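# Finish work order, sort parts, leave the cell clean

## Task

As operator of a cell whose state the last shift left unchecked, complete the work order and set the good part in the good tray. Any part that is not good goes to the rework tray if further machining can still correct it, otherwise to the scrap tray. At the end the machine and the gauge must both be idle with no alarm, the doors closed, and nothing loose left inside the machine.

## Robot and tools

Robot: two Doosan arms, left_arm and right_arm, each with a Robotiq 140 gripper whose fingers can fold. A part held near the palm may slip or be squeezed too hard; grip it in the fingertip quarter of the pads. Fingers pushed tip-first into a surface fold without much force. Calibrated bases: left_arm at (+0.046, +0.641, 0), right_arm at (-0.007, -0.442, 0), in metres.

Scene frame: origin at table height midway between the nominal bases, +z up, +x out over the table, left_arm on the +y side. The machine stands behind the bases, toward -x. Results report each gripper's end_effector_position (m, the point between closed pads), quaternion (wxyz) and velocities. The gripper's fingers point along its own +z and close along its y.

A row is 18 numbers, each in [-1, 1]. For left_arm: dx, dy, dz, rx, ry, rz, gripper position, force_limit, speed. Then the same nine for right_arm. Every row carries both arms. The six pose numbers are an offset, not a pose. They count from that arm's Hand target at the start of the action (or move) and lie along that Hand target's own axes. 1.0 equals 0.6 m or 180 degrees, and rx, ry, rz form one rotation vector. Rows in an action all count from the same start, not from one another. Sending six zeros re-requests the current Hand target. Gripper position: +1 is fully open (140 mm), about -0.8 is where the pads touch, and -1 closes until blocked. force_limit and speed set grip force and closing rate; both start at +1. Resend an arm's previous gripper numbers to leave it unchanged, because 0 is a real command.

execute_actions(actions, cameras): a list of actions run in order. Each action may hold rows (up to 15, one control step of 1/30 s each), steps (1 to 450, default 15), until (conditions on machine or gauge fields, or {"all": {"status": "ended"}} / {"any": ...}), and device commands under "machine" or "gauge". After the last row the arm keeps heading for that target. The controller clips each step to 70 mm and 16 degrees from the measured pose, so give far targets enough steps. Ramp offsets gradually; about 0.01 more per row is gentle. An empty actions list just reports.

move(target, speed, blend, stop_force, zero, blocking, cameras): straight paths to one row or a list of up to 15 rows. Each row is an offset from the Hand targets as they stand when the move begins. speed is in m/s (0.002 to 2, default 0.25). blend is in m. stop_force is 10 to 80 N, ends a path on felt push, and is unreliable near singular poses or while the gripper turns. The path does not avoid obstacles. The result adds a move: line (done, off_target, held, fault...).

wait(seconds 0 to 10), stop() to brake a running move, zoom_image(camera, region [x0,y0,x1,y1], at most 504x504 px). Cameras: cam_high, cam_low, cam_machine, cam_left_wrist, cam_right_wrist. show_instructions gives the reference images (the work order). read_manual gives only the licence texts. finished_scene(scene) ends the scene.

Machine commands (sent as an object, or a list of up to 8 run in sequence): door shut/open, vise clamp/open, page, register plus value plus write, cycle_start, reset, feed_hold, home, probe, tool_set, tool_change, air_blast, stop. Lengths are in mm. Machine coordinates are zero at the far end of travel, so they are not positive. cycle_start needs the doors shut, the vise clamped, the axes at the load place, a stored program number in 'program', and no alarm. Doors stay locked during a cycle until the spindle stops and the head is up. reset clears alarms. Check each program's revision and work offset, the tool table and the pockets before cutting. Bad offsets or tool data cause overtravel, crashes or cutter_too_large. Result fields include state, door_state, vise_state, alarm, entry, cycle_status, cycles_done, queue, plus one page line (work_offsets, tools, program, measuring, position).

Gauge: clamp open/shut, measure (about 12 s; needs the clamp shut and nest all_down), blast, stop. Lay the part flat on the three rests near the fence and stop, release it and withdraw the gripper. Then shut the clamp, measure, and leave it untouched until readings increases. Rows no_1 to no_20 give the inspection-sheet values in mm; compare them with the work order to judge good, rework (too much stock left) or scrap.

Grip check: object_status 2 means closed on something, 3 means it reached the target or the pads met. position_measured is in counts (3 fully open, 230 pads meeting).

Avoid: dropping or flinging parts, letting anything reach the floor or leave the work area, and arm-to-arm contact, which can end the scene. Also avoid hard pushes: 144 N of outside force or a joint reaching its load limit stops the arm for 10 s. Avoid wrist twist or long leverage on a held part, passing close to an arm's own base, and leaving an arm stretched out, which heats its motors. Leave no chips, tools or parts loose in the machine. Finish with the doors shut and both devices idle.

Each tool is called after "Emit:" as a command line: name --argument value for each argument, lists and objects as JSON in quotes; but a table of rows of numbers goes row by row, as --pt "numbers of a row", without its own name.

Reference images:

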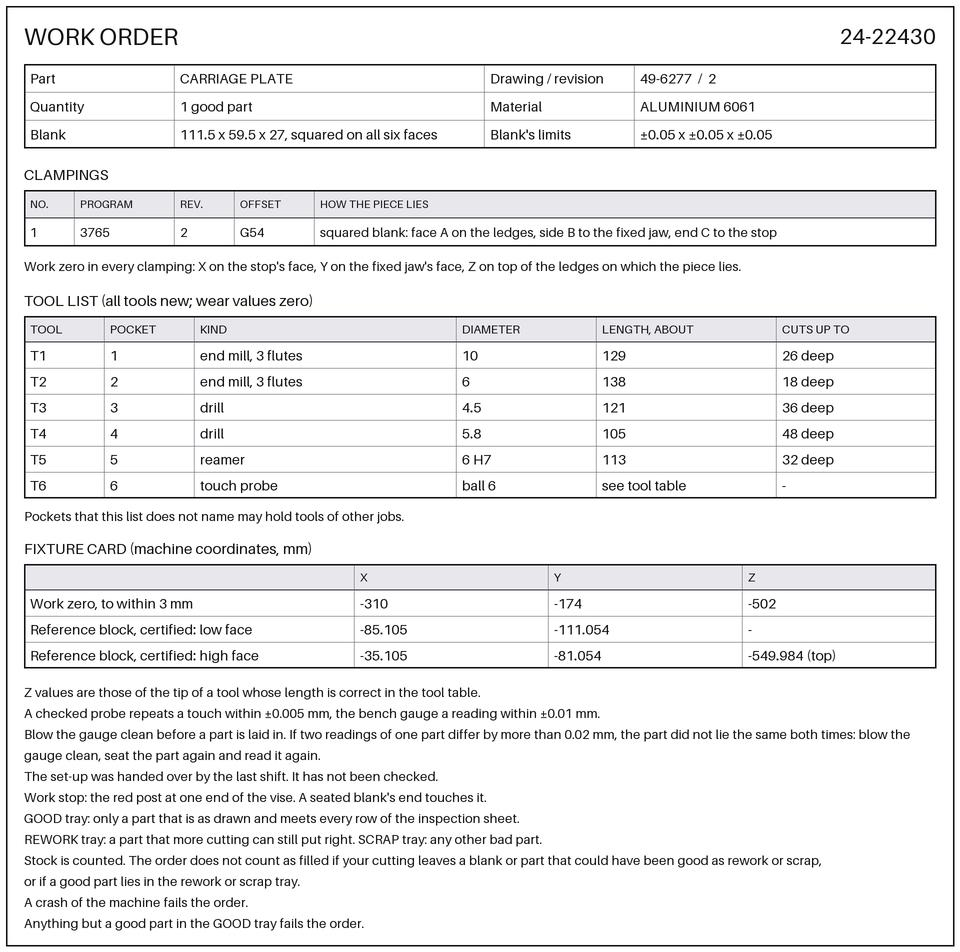

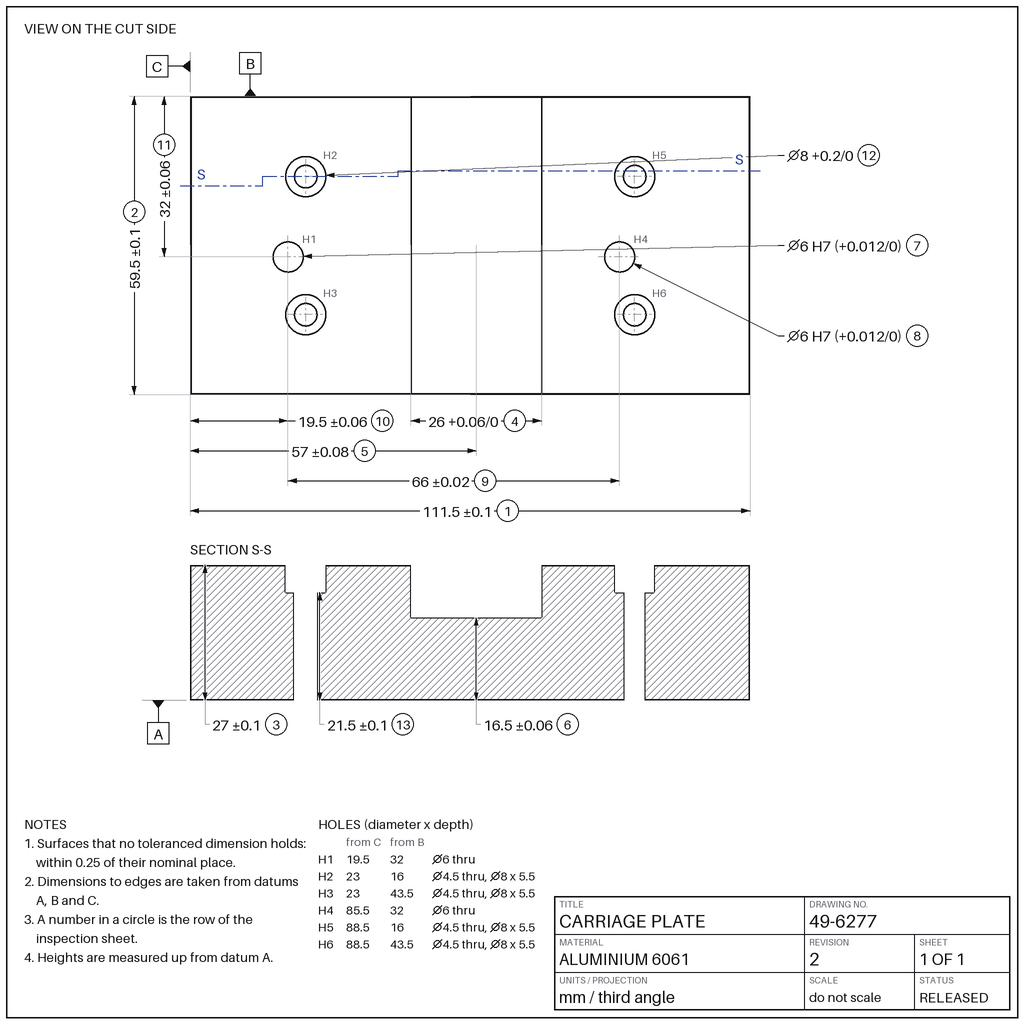

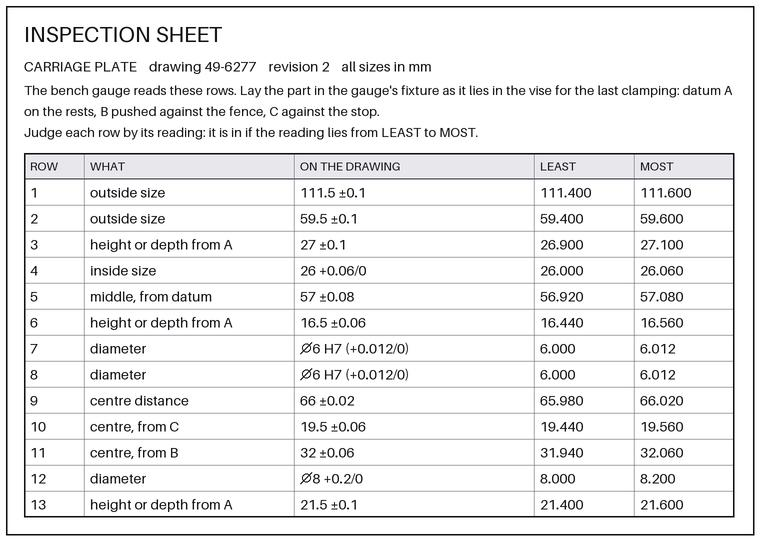

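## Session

Emit:
execute_actions --actions '[{"machine":{"page":"tools"},"steps":1},{"machine":{"page":"program"},"steps":1}]'

Emit:
execute_actions --actions '[{"machine":{"page":"tools"},"steps":1}]' --cameras '[]'

Emit:
execute_actions --actions '[{"machine":{"page":"work_offsets"},"steps":1}]' --cameras '[]'

Emit:
execute_actions --actions '[{"machine":[{"register":"tool_call","value":6,"write":true},{"tool_change":true},{"tool_set":true,"page":"measuring"}],"steps":450,"until":{"machine":{"queue":["!=","running"]}}}]' --cameras '["cam_machine"]'

Scene clock: 0.27 s.
left_arm: end_effector_position=(+0.4817, +0.5952, +0.3691) position_measured=3 object_status=3 end_effector_quat_wxyz=(-0.033, +0.999, -0.030, +0.020) | right_arm: end_effector_position=(+0.4309, -0.4253, +0.3692) position_measured=3 object_status=3 end_effector_quat_wxyz=(+0.000, +0.012, +1.000, +0.000)
Joint positions: left_arm=[-0.195 -0.211 1.886 0.073 1.442 1.383] | right_arm=[-3.002 0.193 -1.87 0 -1.464 1.711]
Joint velocities: within noise
Joint torques (N m): left_arm=[0.94 -20.95 -40.88 5 0.39 -0.41] | right_arm=[2.4 15.85 41.92 -4.3 -0.47 -0.07]
External joint torques (N m): left_arm=[-0.97 0.63 -1.54 -0.47 -0.52 0.41] | right_arm=[-2.28 5.49 -0.67 0.07 0.43 0.07]
External joint torques at the end of the 1st action: left_arm=[-0.94 0.77 -1.91 -0.43 -0.53 0.38] | right_arm=[-2.18 5.03 -0.41 0.06 0.52 0.18]
Flange force (N): left_arm=[3.1 1.4 -1.6] | right_arm=[9.3 -5.6 0.9]
Flange force at the end of the 1st action (N): left_arm=[3.8 1.4 -2.1] | right_arm=[8.2 -5.1 0.7]
Hand target: left_arm +0.4817, +0.5952, +0.3691; -0.033, +0.999, -0.030, +0.020 | right_arm +0.4309, -0.4253, +0.3692; +0.000, +0.012, +1.000, +0.000
Tool commands: left_gripper/position=+1.0 left_gripper/force_limit=+1.0 left_gripper/speed=+1.0 right_gripper/position=+1.0 right_gripper/force_limit=+1.0 right_gripper/speed=+1.0
machine.program: program=+3765 tool_call=+1 tool_in_spindle=+0 program_revision=+2 program_offset=+54 load_peak=+0 stored1_number=+3765 stored1_revision=+2 stored2_number=+4768 stored2_revision=+4 stored3_number=+6885 stored3_revision=+3 stored4_number=+0 stored4_revision=+0 cycles=+0
machine: state=idle door_state=shut vise_state=closed_empty cycle_status=done cycles_done=0 table_x_mm=0 spindle_rpm=0 page=program entry=no_entry entries=0 queue=done queue_left=0
gauge: nest=all_up blocks=free clamp_state=open readings=0

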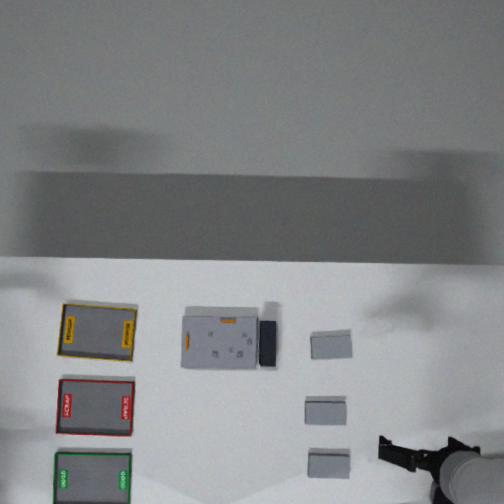

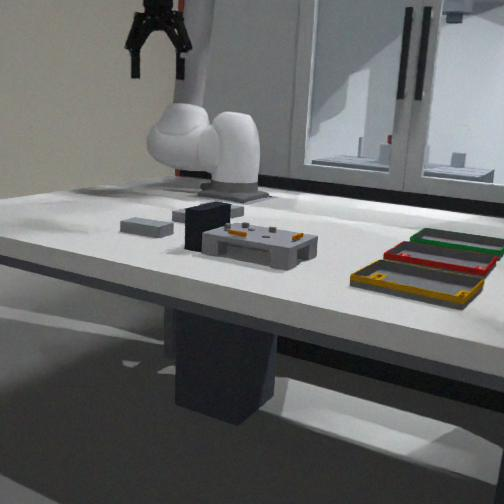

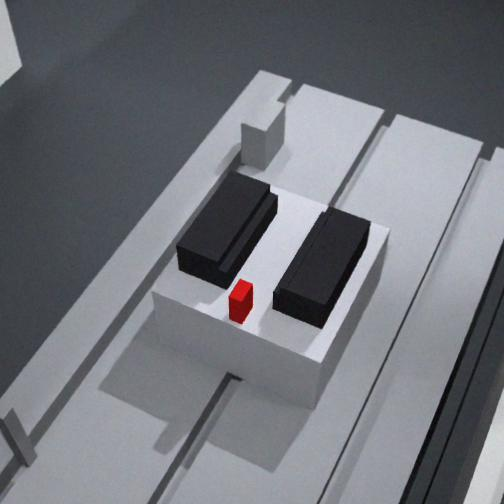

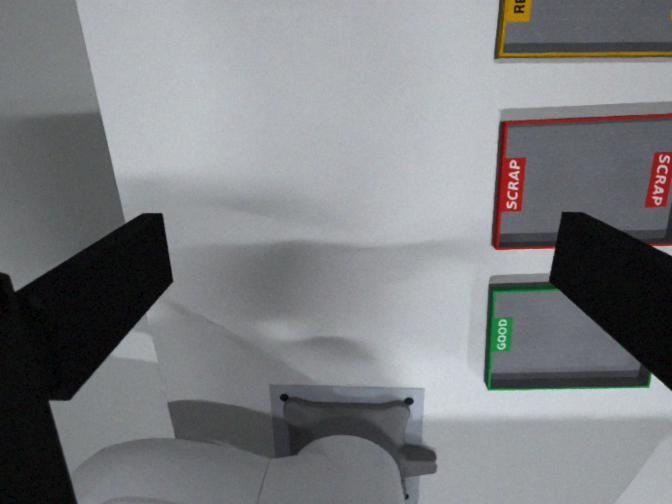

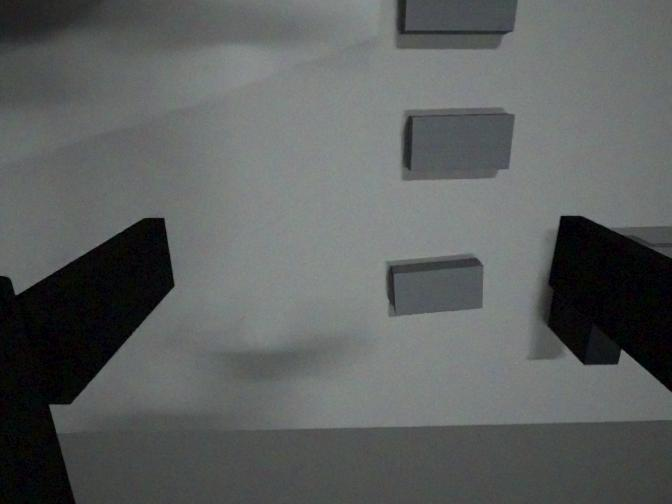

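Scene clock: 0.50 s.
left_arm: end_effector_position=(+0.4817, +0.5952, +0.3691) position_measured=3 object_status=3 end_effector_quat_wxyz=(-0.033, +0.999, -0.030, +0.020) | right_arm: end_effector_position=(+0.4309, -0.4253, +0.3692) position_measured=3 object_status=3 end_effector_quat_wxyz=(+0.000, +0.012, +1.000, +0.000)
Joint positions: left_arm=[-0.195 -0.211 1.886 0.073 1.442 1.383] | right_arm=[-3.002 0.193 -1.87 0 -1.464 1.711]
Joint velocities: within noise
Joint torques (N m): left_arm=[1.04 -20.77 -40.55 5.05 0.45 -0.43] | right_arm=[2.51 16.91 41.89 -4.23 -0.69 -0.08]
External joint torques (N m): left_arm=[-1.15 1.07 -1.68 -0.54 -0.58 0.42] | right_arm=[-2.39 4.24 -0.73 0.02 0.64 0.08]
Flange force (N): left_arm=[4.0 1.9 -1.6] | right_arm=[7.1 -5.7 1.6]
Hand target: left_arm +0.4817, +0.5952, +0.3691; -0.033, +0.999, -0.030, +0.020 | right_arm +0.4309, -0.4253, +0.3692; +0.000, +0.012, +1.000, +0.000
Tool commands: left_gripper/position=+1.0 left_gripper/force_limit=+1.0 left_gripper/speed=+1.0 right_gripper/position=+1.0 right_gripper/force_limit=+1.0 right_gripper/speed=+1.0
machine.tools: t1_length=+129.327 t1_length_wear=+0.000 t1_diameter=+9.988 t1_diameter_wear=+0.000 t1_pocket=+1.000 t2_length=+138.022 t2_length_wear=+0.000 t2_diameter=+5.990 t2_diameter_wear=+0.000 t2_pocket=+2.000 t3_length=+105.256 t3_length_wear=+0.000 t3_diameter=+5.799 t3_diameter_wear=+0.000 t3_pocket=+3.000 t4_length=+121.363 t4_length_wear=+0.000 t4_diameter=+4.503 t4_diameter_wear=+0.000 t4_pocket=+4.000 t5_length=+113.099 t5_length_wear=+0.000 t5_diameter=+6.006 t5_diameter_wear=+0.000 t5_pocket=+5.000 t6_length=+170.460 t6_length_wear=+0.000 t6_diameter=+6.000 t6_diameter_wear=+0.000 t6_pocket=+6.000
machine: state=idle door_state=shut vise_state=closed_empty cycle_status=done cycles_done=0 table_x_mm=0 spindle_rpm=0 page=tools entry=no_entry entries=0 queue=done queue_left=0
gauge: nest=all_up blocks=free clamp_state=open readings=0
No camera images: "cameras" was empty.

Scene clock: 0.73 s.
left_arm: end_effector_position=(+0.4817, +0.5952, +0.3691) position_measured=3 object_status=3 end_effector_quat_wxyz=(-0.033, +0.999, -0.030, +0.020) | right_arm: end_effector_position=(+0.4309, -0.4253, +0.3692) position_measured=3 object_status=3 end_effector_quat_wxyz=(+0.000, +0.012, +1.000, +0.000)
Joint positions: left_arm=[-0.195 -0.211 1.886 0.073 1.442 1.383] | right_arm=[-3.002 0.193 -1.87 0 -1.464 1.711]
Joint velocities: within noise
Joint torques (N m): left_arm=[0.86 -21 -40.64 5.01 0.36 -0.4] | right_arm=[2.56 15.89 41.62 -4.26 -0.5 -0.15]
External joint torques (N m): left_arm=[-0.94 1.17 -1.72 -0.48 -0.49 0.39] | right_arm=[-2.46 5.34 -0.41 0.04 0.46 0.15]
Flange force (N): left_arm=[4.2 1.5 -1.8] | right_arm=[8.6 -5.8 0.6]
Hand target: left_arm +0.4817, +0.5952, +0.3691; -0.033, +0.999, -0.030, +0.020 | right_arm +0.4309, -0.4253, +0.3692; +0.000, +0.012, +1.000, +0.000
Tool commands: left_gripper/position=+1.0 left_gripper/force_limit=+1.0 left_gripper/speed=+1.0 right_gripper/position=+1.0 right_gripper/force_limit=+1.0 right_gripper/speed=+1.0
machine.work_offsets: g54_x=-285.592 g54_y=-186.598 g54_z=-477.409 g55_x=+0.000 g55_y=+0.000 g55_z=+0.000 g56_x=+0.000 g56_y=+0.000 g56_z=+0.000
machine: state=idle door_state=shut vise_state=closed_empty cycle_status=done cycles_done=0 table_x_mm=0 spindle_rpm=0 page=work_offsets entry=no_entry entries=0 queue=done queue_left=0
gauge: nest=all_up blocks=free clamp_state=open readings=0
No camera images: "cameras" was empty.

Scene clock: 15.93 s.
left_arm: end_effector_position=(+0.4817, +0.5952, +0.3691) position_measured=3 object_status=3 end_effector_quat_wxyz=(-0.033, +0.999, -0.030, +0.020) | right_arm: end_effector_position=(+0.4309, -0.4253, +0.3692) position_measured=3 object_status=3 end_effector_quat_wxyz=(+0.000, +0.012, +1.000, +0.000)
Joint positions: left_arm=[-0.195 -0.211 1.886 0.073 1.442 1.383] | right_arm=[-3.002 0.193 -1.87 0 -1.464 1.711]
Joint velocities: within noise
Joint torques (N m): left_arm=[1.35 -21 -40.62 5.03 0.35 -0.43] | right_arm=[2.83 16.46 41.71 -4.3 -0.54 -0.11]
External joint torques (N m): left_arm=[-1.44 0.8 -1.94 -0.47 -0.48 0.43] | right_arm=[-2.72 4.73 -0.57 0.07 0.49 0.11]
Flange force (N): left_arm=[3.7 2.5 -2.3] | right_arm=[7.7 -6.4 1.0]
Hand target: left_arm +0.4817, +0.5952, +0.3691; -0.033, +0.999, -0.030, +0.020 | right_arm +0.4309, -0.4253, +0.3692; +0.000, +0.012, +1.000, +0.000
Tool commands: left_gripper/position=+1.0 left_gripper/force_limit=+1.0 left_gripper/speed=+1.0 right_gripper/position=+1.0 right_gripper/force_limit=+1.0 right_gripper/speed=+1.0
machine.measuring: probe_x=+0.000 probe_y=+0.000 probe_z=+0.000 probe_move_x=+0.000 probe_move_y=+0.000 probe_move_z=+0.000 probe_radius=+2.990 probe_off_x=+0.000 probe_off_y=+0.000 setter_z=-520.000 probe_touched=+0 probe_found_x=+0.000 probe_found_y=+0.000 probe_found_z=+0.000 set_length=+0.000 set_diameter=+0.000
machine: state=busy door_state=shut vise_state=closed_empty cycle_status=moving cycles_done=0 table_x_mm=325 spindle_rpm=0 page=measuring entries=3 queue=running queue_left=0
gauge: nest=all_up blocks=free clamp_state=open readings=0
Images, in order (width x height): cam_machine 504x504.

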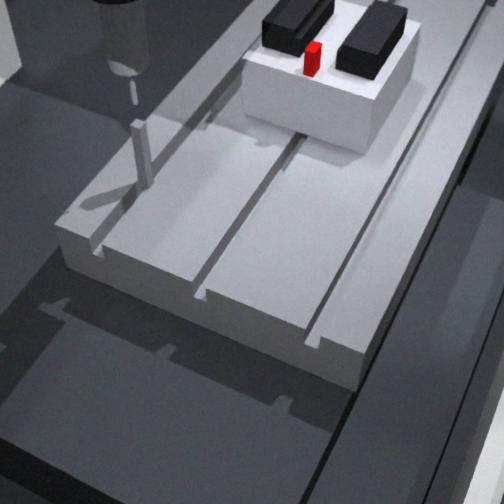

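Emit:
execute_actions --actions '[{"steps":450,"until":{"machine":{"queue":["!=","running"]}}},{"machine":[{"register":"probe_x","value":-60.105,"write":true},{"register":"probe_y","value":-96.054,"write":true},{"register":"probe_z","value":-543,"write":true},{"register":"probe_move_z","value":-12,"write":true,"probe":true}],"steps":450,"until":{"machine":{"queue":["!=","running"]}}}]' --cameras '["cam_machine"]'

Scene clock: 33.73 s.
left_arm: end_effector_position=(+0.4817, +0.5952, +0.3691) position_measured=3 object_status=3 end_effector_quat_wxyz=(-0.033, +0.999, -0.030, +0.020) | right_arm: end_effector_position=(+0.4309, -0.4253, +0.3692) position_measured=3 object_status=3 end_effector_quat_wxyz=(+0.000, +0.012, +1.000, +0.000)
Joint positions: left_arm=[-0.195 -0.211 1.886 0.073 1.442 1.383] | right_arm=[-3.002 0.193 -1.87 0 -1.464 1.711]
Joint velocities: within noise
Joint torques (N m): left_arm=[1.19 -21.26 -40.65 5.05 0.4 -0.44] | right_arm=[2.72 16.05 42.06 -4.27 -0.63 -0.08]
External joint torques (N m): left_arm=[-1.3 1.47 -1.65 -0.53 -0.53 0.44] | right_arm=[-2.55 4.9 -0.83 0.05 0.6 0.08]
External joint torques at the end of the 1st action: left_arm=[-1.35 1.43 -1.49 -0.47 -0.5 0.39] | right_arm=[-2.64 4.86 -0.61 0.05 0.55 0.11]
Flange force (N): left_arm=[4.5 2.3 -1.6] | right_arm=[8.3 -6.2 1.6]
Flange force at the end of the 1st action (N): left_arm=[4.2 2.4 -1.4] | right_arm=[8.0 -6.3 1.2]
Hand target: left_arm +0.4817, +0.5952, +0.3691; -0.033, +0.999, -0.030, +0.020 | right_arm +0.4309, -0.4253, +0.3692; +0.000, +0.012, +1.000, +0.000
Tool commands: left_gripper/position=+1.0 left_gripper/force_limit=+1.0 left_gripper/speed=+1.0 right_gripper/position=+1.0 right_gripper/force_limit=+1.0 right_gripper/speed=+1.0
machine.measuring: probe_x=-60.105 probe_y=-96.054 probe_z=-543.000 probe_move_x=+0.000 probe_move_y=+0.000 probe_move_z=-12.000 probe_radius=+2.990 probe_off_x=+0.000 probe_off_y=+0.000 setter_z=-520.000 probe_touched=+1 probe_found_x=-60.105 probe_found_y=-96.054 probe_found_z=-549.984 set_length=+170.467 set_diameter=+6.000
machine: state=idle door_state=shut vise_state=closed_empty cycle_status=done cycles_done=0 table_x_mm=0 spindle_rpm=0 page=measuring entries=8 queue=done queue_left=0
gauge: nest=all_up blocks=free clamp_state=open readings=0
Images, in order (width x height): cam_machine 504x504.

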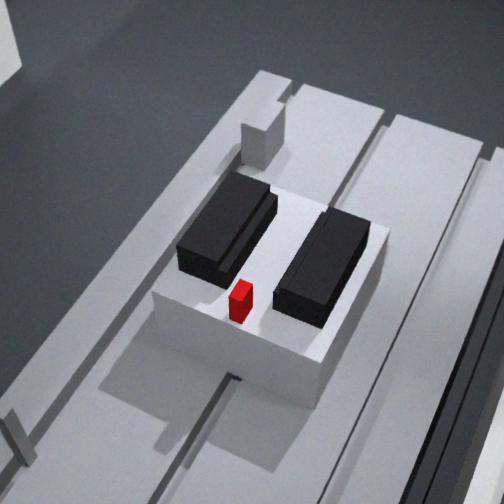

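Emit:
execute_actions --actions '[{"machine":[{"register":"probe_x","value":-97,"write":true},{"register":"probe_z","value":-556,"write":true},{"register":"probe_move_z","value":0,"write":true},{"register":"probe_move_x","value":15,"write":true,"probe":true}],"steps":450,"until":{"machine":{"queue":["!=","running"]}}}]' --cameras '[]'

Emit:
execute_actions --actions '[{"machine":[{"register":"probe_x","value":-23,"write":true},{"register":"probe_move_x","value":-15,"write":true,"probe":true}],"steps":450,"until":{"machine":{"queue":["!=","running"]}}}]' --cameras '[]'

Emit:
execute_actions --actions '[{"machine":[{"register":"probe_x","value":-60.105,"write":true},{"register":"probe_y","value":-123,"write":true},{"register":"probe_move_x","value":0,"write":true},{"register":"probe_move_y","value":15,"write":true,"probe":true}],"steps":450,"until":{"machine":{"queue":["!=","running"]}}}]' --cameras '[]'

Emit:
execute_actions --actions '[{"machine":[{"register":"probe_y","value":-69,"write":true},{"register":"probe_move_y","value":-15,"write":true,"probe":true}],"steps":450,"until":{"machine":{"queue":["!=","running"]}}}]' --cameras '["cam_machine"]'

Scene clock: 53.47 s.
left_arm: end_effector_position=(+0.4817, +0.5952, +0.3691) position_measured=3 object_status=3 end_effector_quat_wxyz=(-0.033, +0.999, -0.030, +0.020) | right_arm: end_effector_position=(+0.4309, -0.4253, +0.3692) position_measured=3 object_status=3 end_effector_quat_wxyz=(+0.000, +0.012, +1.000, +0.000)
Joint positions: left_arm=[-0.195 -0.211 1.886 0.073 1.442 1.383] | right_arm=[-3.002 0.193 -1.87 0 -1.464 1.711]
Joint velocities: within noise
Joint torques (N m): left_arm=[1.23 -21.19 -40.81 5.02 0.34 -0.38] | right_arm=[2.56 15.94 41.59 -4.25 -0.63 -0.14]
External joint torques (N m): left_arm=[-1.35 0.95 -1.81 -0.46 -0.47 0.38] | right_arm=[-2.46 5.44 -0.35 0.02 0.59 0.14]
Flange force (N): left_arm=[3.8 2.4 -2.1] | right_arm=[8.7 -5.8 0.7]
Hand target: left_arm +0.4817, +0.5952, +0.3691; -0.033, +0.999, -0.030, +0.020 | right_arm +0.4309, -0.4253, +0.3692; +0.000, +0.012, +1.000, +0.000
Tool commands: left_gripper/position=+1.0 left_gripper/force_limit=+1.0 left_gripper/speed=+1.0 right_gripper/position=+1.0 right_gripper/force_limit=+1.0 right_gripper/speed=+1.0
machine.measuring: probe_x=-97.000 probe_y=-96.054 probe_z=-556.000 probe_move_x=+15.000 probe_move_y=+0.000 probe_move_z=+0.000 probe_radius=+2.990 probe_off_x=+0.000 probe_off_y=+0.000 setter_z=-520.000 probe_touched=+1 probe_found_x=-85.106 probe_found_y=-96.054 probe_found_z=-556.000 set_length=+170.467 set_diameter=+6.000
machine: state=idle door_state=shut vise_state=closed_empty cycle_status=done cycles_done=0 table_x_mm=0 spindle_rpm=0 page=measuring entries=13 queue=done queue_left=0
gauge: nest=all_up blocks=free clamp_state=open readings=0
No camera images: "cameras" was empty.

Scene clock: 61.90 s.
left_arm: end_effector_position=(+0.4817, +0.5952, +0.3691) position_measured=3 object_status=3 end_effector_quat_wxyz=(-0.033, +0.999, -0.030, +0.020) | right_arm: end_effector_position=(+0.4309, -0.4253, +0.3692) position_measured=3 object_status=3 end_effector_quat_wxyz=(+0.000, +0.012, +1.000, +0.000)
Joint positions: left_arm=[-0.195 -0.211 1.886 0.073 1.442 1.383] | right_arm=[-3.002 0.193 -1.87 0 -1.464 1.711]
Joint velocities: within noise
Joint torques (N m): left_arm=[1.5 -21.26 -40.84 5.02 0.4 -0.36] | right_arm=[2.79 16.42 41.73 -4.29 -0.57 -0.22]
External joint torques (N m): left_arm=[-1.54 1.03 -1.58 -0.48 -0.53 0.36] | right_arm=[-2.69 5.04 -0.37 0.05 0.53 0.22]
Flange force (N): left_arm=[3.6 2.9 -1.6] | right_arm=[8.0 -6.1 0.7]
Hand target: left_arm +0.4817, +0.5952, +0.3691; -0.033, +0.999, -0.030, +0.020 | right_arm +0.4309, -0.4253, +0.3692; +0.000, +0.012, +1.000, +0.000
Tool commands: left_gripper/position=+1.0 left_gripper/force_limit=+1.0 left_gripper/speed=+1.0 right_gripper/position=+1.0 right_gripper/force_limit=+1.0 right_gripper/speed=+1.0
machine.measuring: probe_x=-23.000 probe_y=-96.054 probe_z=-556.000 probe_move_x=-15.000 probe_move_y=+0.000 probe_move_z=+0.000 probe_radius=+2.990 probe_off_x=+0.000 probe_off_y=+0.000 setter_z=-520.000 probe_touched=+1 probe_found_x=-35.104 probe_found_y=-96.054 probe_found_z=-556.000 set_length=+170.467 set_diameter=+6.000
machine: state=idle door_state=shut vise_state=closed_empty cycle_status=done cycles_done=0 table_x_mm=0 spindle_rpm=0 page=measuring entries=16 queue=done queue_left=0
gauge: nest=all_up blocks=free clamp_state=open readings=0
No camera images: "cameras" was empty.

Scene clock: 70.67 s.
left_arm: end_effector_position=(+0.4817, +0.5952, +0.3691) position_measured=3 object_status=3 end_effector_quat_wxyz=(-0.033, +0.999, -0.030, +0.020) | right_arm: end_effector_position=(+0.4309, -0.4253, +0.3692) position_measured=3 object_status=3 end_effector_quat_wxyz=(+0.000, +0.012, +1.000, +0.000)
Joint positions: left_arm=[-0.195 -0.211 1.886 0.073 1.442 1.383] | right_arm=[-3.002 0.193 -1.87 0 -1.464 1.711]
Joint velocities: within noise
Joint torques (N m): left_arm=[1.05 -20.78 -40.79 5.05 0.38 -0.4] | right_arm=[2.62 16.15 41.69 -4.26 -0.58 -0.13]
External joint torques (N m): left_arm=[-1.1 0.47 -1.61 -0.52 -0.5 0.4] | right_arm=[-2.55 5.43 -0.46 0.03 0.53 0.13]
Flange force (N): left_arm=[2.8 1.7 -1.7] | right_arm=[8.8 -6.1 0.8]
Hand target: left_arm +0.4817, +0.5952, +0.3691; -0.033, +0.999, -0.030, +0.020 | right_arm +0.4309, -0.4253, +0.3692; +0.000, +0.012, +1.000, +0.000
Tool commands: left_gripper/position=+1.0 left_gripper/force_limit=+1.0 left_gripper/speed=+1.0 right_gripper/position=+1.0 right_gripper/force_limit=+1.0 right_gripper/speed=+1.0
machine.measuring: probe_x=-60.105 probe_y=-123.000 probe_z=-556.000 probe_move_x=+0.000 probe_move_y=+15.000 probe_move_z=+0.000 probe_radius=+2.990 probe_off_x=+0.000 probe_off_y=+0.000 setter_z=-520.000 probe_touched=+1 probe_found_x=-60.105 probe_found_y=-111.053 probe_found_z=-556.000 set_length=+170.467 set_diameter=+6.000
machine: state=idle door_state=shut vise_state=closed_empty cycle_status=done cycles_done=0 table_x_mm=0 spindle_rpm=0 page=measuring entries=21 queue=done queue_left=0
gauge: nest=all_up blocks=free clamp_state=open readings=0
No camera images: "cameras" was empty.

Scene clock: 78.87 s.
left_arm: end_effector_position=(+0.4817, +0.5952, +0.3691) position_measured=3 object_status=3 end_effector_quat_wxyz=(-0.033, +0.999, -0.030, +0.020) | right_arm: end_effector_position=(+0.4309, -0.4253, +0.3692) position_measured=3 object_status=3 end_effector_quat_wxyz=(+0.000, +0.012, +1.000, +0.000)
Joint positions: left_arm=[-0.195 -0.211 1.886 0.073 1.442 1.383] | right_arm=[-3.002 0.193 -1.87 0 -1.464 1.711]
Joint velocities: within noise
Joint torques (N m): left_arm=[1.02 -20.95 -40.74 5.03 0.39 -0.41] | right_arm=[2.57 15.7 41.68 -4.32 -0.62 -0.09]
External joint torques (N m): left_arm=[-1.18 1.03 -1.79 -0.49 -0.53 0.41] | right_arm=[-2.48 5.7 -0.46 0.1 0.57 0.09]
Flange force (N): left_arm=[4.0 1.9 -1.9] | right_arm=[9.2 -6.0 0.8]
Hand target: left_arm +0.4817, +0.5952, +0.3691; -0.033, +0.999, -0.030, +0.020 | right_arm +0.4309, -0.4253, +0.3692; +0.000, +0.012, +1.000, +0.000
Tool commands: left_gripper/position=+1.0 left_gripper/force_limit=+1.0 left_gripper/speed=+1.0 right_gripper/position=+1.0 right_gripper/force_limit=+1.0 right_gripper/speed=+1.0
machine.measuring: probe_x=-60.105 probe_y=-69.000 probe_z=-556.000 probe_move_x=+0.000 probe_move_y=-15.000 probe_move_z=+0.000 probe_radius=+2.990 probe_off_x=+0.000 probe_off_y=+0.000 setter_z=-520.000 probe_touched=+1 probe_found_x=-60.105 probe_found_y=-81.055 probe_found_z=-556.000 set_length=+170.467 set_diameter=+6.000
machine: state=idle door_state=shut vise_state=closed_empty cycle_status=done cycles_done=0 table_x_mm=0 spindle_rpm=0 page=measuring entries=24 queue=done queue_left=0
gauge: nest=all_up blocks=free clamp_state=open readings=0
Images, in order (width x height): cam_machine 504x504.

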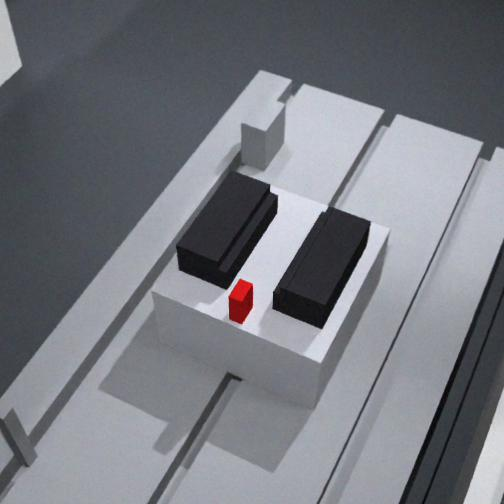

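Emit:
execute_actions --actions '[{"machine":[{"air_blast":true},{"register":"probe_x","value":-255,"write":true},{"register":"probe_y","value":-200,"write":true},{"register":"probe_z","value":-496,"write":true},{"register":"probe_move_y","value":30,"write":true,"probe":true}],"steps":450,"until":{"machine":{"queue":["!=","running"]}}}]' --cameras '["cam_machine"]'

Emit:
execute_actions --actions '[{"machine":[{"register":"probe_x","value":-290,"write":true},{"register":"probe_move_y","value":0,"write":true},{"register":"probe_move_x","value":-25,"write":true,"probe":true}],"steps":450,"until":{"machine":{"queue":["!=","running"]}}}]' --cameras '[]'

Scene clock: 106.33 s.
left_arm: end_effector_position=(+0.4817, +0.5952, +0.3691) position_measured=3 object_status=3 end_effector_quat_wxyz=(-0.033, +0.999, -0.030, +0.020) | right_arm: end_effector_position=(+0.4309, -0.4253, +0.3692) position_measured=3 object_status=3 end_effector_quat_wxyz=(+0.000, +0.012, +1.000, +0.000)
Joint positions: left_arm=[-0.195 -0.211 1.886 0.073 1.442 1.383] | right_arm=[-3.002 0.193 -1.87 0 -1.464 1.711]
Joint velocities: within noise
Joint torques (N m): left_arm=[1.16 -21.32 -40.61 5.02 0.38 -0.41] | right_arm=[2.67 15.98 41.72 -4.27 -0.58 -0.12]
External joint torques (N m): left_arm=[-1.14 0.85 -1.86 -0.47 -0.5 0.41] | right_arm=[-2.56 5.24 -0.5 0.04 0.54 0.12]
Flange force (N): left_arm=[3.8 1.8 -2.1] | right_arm=[8.5 -6.1 0.9]
Hand target: left_arm +0.4817, +0.5952, +0.3691; -0.033, +0.999, -0.030, +0.020 | right_arm +0.4309, -0.4253, +0.3692; +0.000, +0.012, +1.000, +0.000
Tool commands: left_gripper/position=+1.0 left_gripper/force_limit=+1.0 left_gripper/speed=+1.0 right_gripper/position=+1.0 right_gripper/force_limit=+1.0 right_gripper/speed=+1.0
machine.measuring: probe_x=-255.000 probe_y=-200.000 probe_z=-496.000 probe_move_x=+0.000 probe_move_y=+30.000 probe_move_z=+0.000 probe_radius=+2.990 probe_off_x=+0.000 probe_off_y=+0.000 setter_z=-520.000 probe_touched=+1 probe_found_x=-255.000 probe_found_y=-173.250 probe_found_z=-496.000 set_length=+170.467 set_diameter=+6.000
machine: state=idle door_state=shut vise_state=closed_empty cycle_status=done cycles_done=0 table_x_mm=0 spindle_rpm=0 page=measuring entries=30 queue=done queue_left=0
gauge: nest=all_up blocks=free clamp_state=open readings=0
Images, in order (width x height): cam_machine 504x504.

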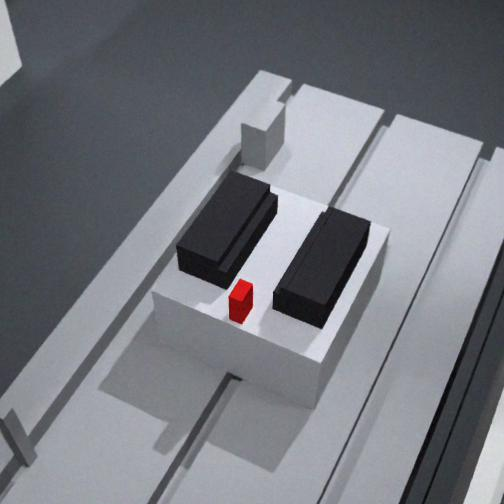

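Scene clock: 115.50 s.
left_arm: end_effector_position=(+0.4817, +0.5952, +0.3691) position_measured=3 object_status=3 end_effector_quat_wxyz=(-0.033, +0.999, -0.030, +0.020) | right_arm: end_effector_position=(+0.4309, -0.4253, +0.3692) position_measured=3 object_status=3 end_effector_quat_wxyz=(+0.000, +0.012, +1.000, +0.000)
Joint positions: left_arm=[-0.195 -0.211 1.886 0.073 1.442 1.383] | right_arm=[-3.002 0.193 -1.87 0 -1.464 1.711]
Joint velocities: within noise
Joint torques (N m): left_arm=[1.06 -21.04 -40.77 4.94 0.37 -0.41] | right_arm=[2.61 15.93 41.85 -4.24 -0.56 -0.15]
External joint torques (N m): left_arm=[-1.02 0.77 -1.59 -0.4 -0.5 0.41] | right_arm=[-2.44 5.02 -0.82 0.04 0.51 0.15]
Flange force (N): left_arm=[3.4 1.6 -1.6] | right_arm=[8.6 -5.8 1.4]
Hand target: left_arm +0.4817, +0.5952, +0.3691; -0.033, +0.999, -0.030, +0.020 | right_arm +0.4309, -0.4253, +0.3692; +0.000, +0.012, +1.000, +0.000
Tool commands: left_gripper/position=+1.0 left_gripper/force_limit=+1.0 left_gripper/speed=+1.0 right_gripper/position=+1.0 right_gripper/force_limit=+1.0 right_gripper/speed=+1.0
machine.measuring: probe_x=-290.000 probe_y=-200.000 probe_z=-496.000 probe_move_x=-25.000 probe_move_y=+0.000 probe_move_z=+0.000 probe_radius=+2.990 probe_off_x=+0.000 probe_off_y=+0.000 setter_z=-520.000 probe_touched=+1 probe_found_x=-310.347 probe_found_y=-200.000 probe_found_z=-496.000 set_length=+170.467 set_diameter=+6.000
machine: state=idle door_state=shut vise_state=closed_empty cycle_status=done cycles_done=0 table_x_mm=0 spindle_rpm=0 page=measuring entries=34 queue=done queue_left=0
gauge: nest=all_up blocks=free clamp_state=open readings=0
No camera images: "cameras" was empty.

Emit:
execute_actions --actions '[{"machine":[{"register":"probe_x","value":-300,"write":true},{"register":"probe_y","value":-178,"write":true},{"register":"probe_move_x","value":0,"write":true},{"register":"probe_move_z","value":-12,"write":true,"probe":true}],"steps":450,"until":{"machine":{"queue":["!=","running"]}}}]' --cameras '[]'

Emit:
execute_actions --actions '[{"machine":[{"register":"probe_x","value":-215,"write":true,"probe":true}],"steps":450,"until":{"machine":{"queue":["!=","running"]}}}]' --cameras '[]'

Emit:
execute_actions --actions '[{"machine":[{"register":"probe_y","value":-200,"write":true},{"register":"probe_move_z","value":0,"write":true},{"register":"probe_move_y","value":30,"write":true,"probe":true}],"steps":450,"until":{"machine":{"queue":["!=","running"]}}}]' --cameras '[]'

Emit:
execute_actions --actions '[{"machine":[{"register":"probe_move_y","value":-50,"write":true,"probe":true}],"steps":450,"until":{"machine":{"queue":["!=","running"]}}}]' --cameras '[]'

Scene clock: 132.03 s.
left_arm: end_effector_position=(+0.4817, +0.5952, +0.3691) position_measured=3 object_status=3 end_effector_quat_wxyz=(-0.033, +0.999, -0.030, +0.020) | right_arm: end_effector_position=(+0.4309, -0.4253, +0.3692) position_measured=3 object_status=3 end_effector_quat_wxyz=(+0.000, +0.012, +1.000, +0.000)
Joint positions: left_arm=[-0.195 -0.211 1.886 0.073 1.442 1.383] | right_arm=[-3.002 0.193 -1.87 0 -1.464 1.711]
Joint velocities: within noise
Joint torques (N m): left_arm=[1.36 -20.77 -40.75 5.03 0.36 -0.39] | right_arm=[2.45 15.46 41.59 -4.29 -0.58 -0.07]
External joint torques (N m): left_arm=[-1.34 0.25 -1.73 -0.48 -0.49 0.38] | right_arm=[-2.36 5.85 -0.38 0.07 0.54 0.07]
Flange force (N): left_arm=[2.5 2.2 -2.1] | right_arm=[9.4 -5.8 0.6]
Hand target: left_arm +0.4817, +0.5952, +0.3691; -0.033, +0.999, -0.030, +0.020 | right_arm +0.4309, -0.4253, +0.3692; +0.000, +0.012, +1.000, +0.000
Tool commands: left_gripper/position=+1.0 left_gripper/force_limit=+1.0 left_gripper/speed=+1.0 right_gripper/position=+1.0 right_gripper/force_limit=+1.0 right_gripper/speed=+1.0
machine.measuring: probe_x=-300.000 probe_y=-178.000 probe_z=-496.000 probe_move_x=+0.000 probe_move_y=+0.000 probe_move_z=-12.000 probe_radius=+2.990 probe_off_x=+0.000 probe_off_y=+0.000 setter_z=-520.000 probe_touched=+1 probe_found_x=-300.000 probe_found_y=-178.000 probe_found_z=-502.801 set_length=+170.467 set_diameter=+6.000
machine: state=idle door_state=shut vise_state=closed_empty cycle_status=done cycles_done=0 table_x_mm=0 spindle_rpm=0 page=measuring entries=39 queue=done queue_left=0
gauge: nest=all_up blocks=free clamp_state=open readings=0
No camera images: "cameras" was empty.

Scene clock: 139.10 s.
left_arm: end_effector_position=(+0.4817, +0.5952, +0.3691) position_measured=3 object_status=3 end_effector_quat_wxyz=(-0.033, +0.999, -0.030, +0.020) | right_arm: end_effector_position=(+0.4309, -0.4253, +0.3692) position_measured=3 object_status=3 end_effector_quat_wxyz=(+0.000, +0.012, +1.000, +0.000)
Joint positions: left_arm=[-0.195 -0.211 1.886 0.073 1.442 1.383] | right_arm=[-3.002 0.193 -1.87 0 -1.464 1.711]
Joint velocities: within noise
Joint torques (N m): left_arm=[1.08 -20.84 -40.66 4.98 0.39 -0.36] | right_arm=[2.32 15.78 41.63 -4.27 -0.58 -0.17]
External joint torques (N m): left_arm=[-1.15 0.84 -1.75 -0.45 -0.52 0.36] | right_arm=[-2.17 5.38 -0.54 0.06 0.54 0.17]
Flange force (N): left_arm=[3.6 2.0 -1.9] | right_arm=[8.9 -5.1 0.9]
Hand target: left_arm +0.4817, +0.5952, +0.3691; -0.033, +0.999, -0.030, +0.020 | right_arm +0.4309, -0.4253, +0.3692; +0.000, +0.012, +1.000, +0.000
Tool commands: left_gripper/position=+1.0 left_gripper/force_limit=+1.0 left_gripper/speed=+1.0 right_gripper/position=+1.0 right_gripper/force_limit=+1.0 right_gripper/speed=+1.0
machine.measuring: probe_x=-215.000 probe_y=-178.000 probe_z=-496.000 probe_move_x=+0.000 probe_move_y=+0.000 probe_move_z=-12.000 probe_radius=+2.990 probe_off_x=+0.000 probe_off_y=+0.000 setter_z=-520.000 probe_touched=+1 probe_found_x=-215.000 probe_found_y=-178.000 probe_found_z=-502.801 set_length=+170.467 set_diameter=+6.000
machine: state=idle door_state=shut vise_state=closed_empty cycle_status=done cycles_done=0 table_x_mm=0 spindle_rpm=0 page=measuring entries=41 queue=done queue_left=0
gauge: nest=all_up blocks=free clamp_state=open readings=0
No camera images: "cameras" was empty.

Scene clock: 149.00 s.
left_arm: end_effector_position=(+0.4817, +0.5952, +0.3691) position_measured=3 object_status=3 end_effector_quat_wxyz=(-0.033, +0.999, -0.030, +0.020) | right_arm: end_effector_position=(+0.4309, -0.4253, +0.3692) position_measured=3 object_status=3 end_effector_quat_wxyz=(+0.000, +0.012, +1.000, +0.000)
Joint positions: left_arm=[-0.195 -0.211 1.886 0.073 1.442 1.383] | right_arm=[-3.002 0.193 -1.87 0 -1.464 1.711]
Joint velocities: within noise
Joint torques (N m): left_arm=[1.14 -21.01 -40.81 5.04 0.4 -0.4] | right_arm=[2.33 16.14 41.36 -4.39 -0.53 -0.11]
External joint torques (N m): left_arm=[-1.16 0.57 -1.8 -0.47 -0.53 0.39] | right_arm=[-2.2 5.17 -0.1 0.16 0.49 0.11]
Flange force (N): left_arm=[3.3 1.9 -2.0] | right_arm=[8.0 -5.3 0.1]
Hand target: left_arm +0.4817, +0.5952, +0.3691; -0.033, +0.999, -0.030, +0.020 | right_arm +0.4309, -0.4253, +0.3692; +0.000, +0.012, +1.000, +0.000
Tool commands: left_gripper/position=+1.0 left_gripper/force_limit=+1.0 left_gripper/speed=+1.0 right_gripper/position=+1.0 right_gripper/force_limit=+1.0 right_gripper/speed=+1.0
machine.measuring: probe_x=-215.000 probe_y=-200.000 probe_z=-496.000 probe_move_x=+0.000 probe_move_y=+30.000 probe_move_z=+0.000 probe_radius=+2.990 probe_off_x=+0.000 probe_off_y=+0.000 setter_z=-520.000 probe_touched=+1 probe_found_x=-215.000 probe_found_y=-173.250 probe_found_z=-496.000 set_length=+170.467 set_diameter=+6.000
machine: state=idle door_state=shut vise_state=closed_empty cycle_status=done cycles_done=0 table_x_mm=0 spindle_rpm=0 page=measuring entries=45 queue=done queue_left=0
gauge: nest=all_up blocks=free clamp_state=open readings=0
No camera images: "cameras" was empty.

Scene clock: 159.07 s.
left_arm: end_effector_position=(+0.4817, +0.5952, +0.3691) position_measured=3 object_status=3 end_effector_quat_wxyz=(-0.033, +0.999, -0.030, +0.020) | right_arm: end_effector_position=(+0.4309, -0.4253, +0.3692) position_measured=3 object_status=3 end_effector_quat_wxyz=(+0.000, +0.012, +1.000, +0.000)
Joint positions: left_arm=[-0.195 -0.211 1.886 0.073 1.442 1.383] | right_arm=[-3.002 0.193 -1.87 0 -1.464 1.711]
Joint velocities: within noise
Joint torques (N m): left_arm=[1.27 -21.43 -40.74 5.06 0.39 -0.42] | right_arm=[2.09 16.11 42.03 -4.29 -0.67 -0.12]
External joint torques (N m): left_arm=[-1.28 1.11 -1.69 -0.52 -0.51 0.42] | right_arm=[-1.96 5.11 -0.86 0.07 0.63 0.12]
Flange force (N): left_arm=[4.0 2.2 -1.7] | right_arm=[8.9 -4.8 1.7]
Hand target: left_arm +0.4817, +0.5952, +0.3691; -0.033, +0.999, -0.030, +0.020 | right_arm +0.4309, -0.4253, +0.3692; +0.000, +0.012, +1.000, +0.000
Tool commands: left_gripper/position=+1.0 left_gripper/force_limit=+1.0 left_gripper/speed=+1.0 right_gripper/position=+1.0 right_gripper/force_limit=+1.0 right_gripper/speed=+1.0
machine.measuring: probe_x=-215.000 probe_y=-200.000 probe_z=-496.000 probe_move_x=+0.000 probe_move_y=-50.000 probe_move_z=+0.000 probe_radius=+2.990 probe_off_x=+0.000 probe_off_y=+0.000 setter_z=-520.000 probe_touched=+1 probe_found_x=-215.000 probe_found_y=-230.751 probe_found_z=-496.000 set_length=+170.467 set_diameter=+6.000
machine: state=idle door_state=shut vise_state=closed_empty cycle_status=done cycles_done=0 table_x_mm=0 spindle_rpm=0 page=measuring entries=47 queue=done queue_left=0
gauge: nest=all_up blocks=free clamp_state=open readings=0
No camera images: "cameras" was empty.


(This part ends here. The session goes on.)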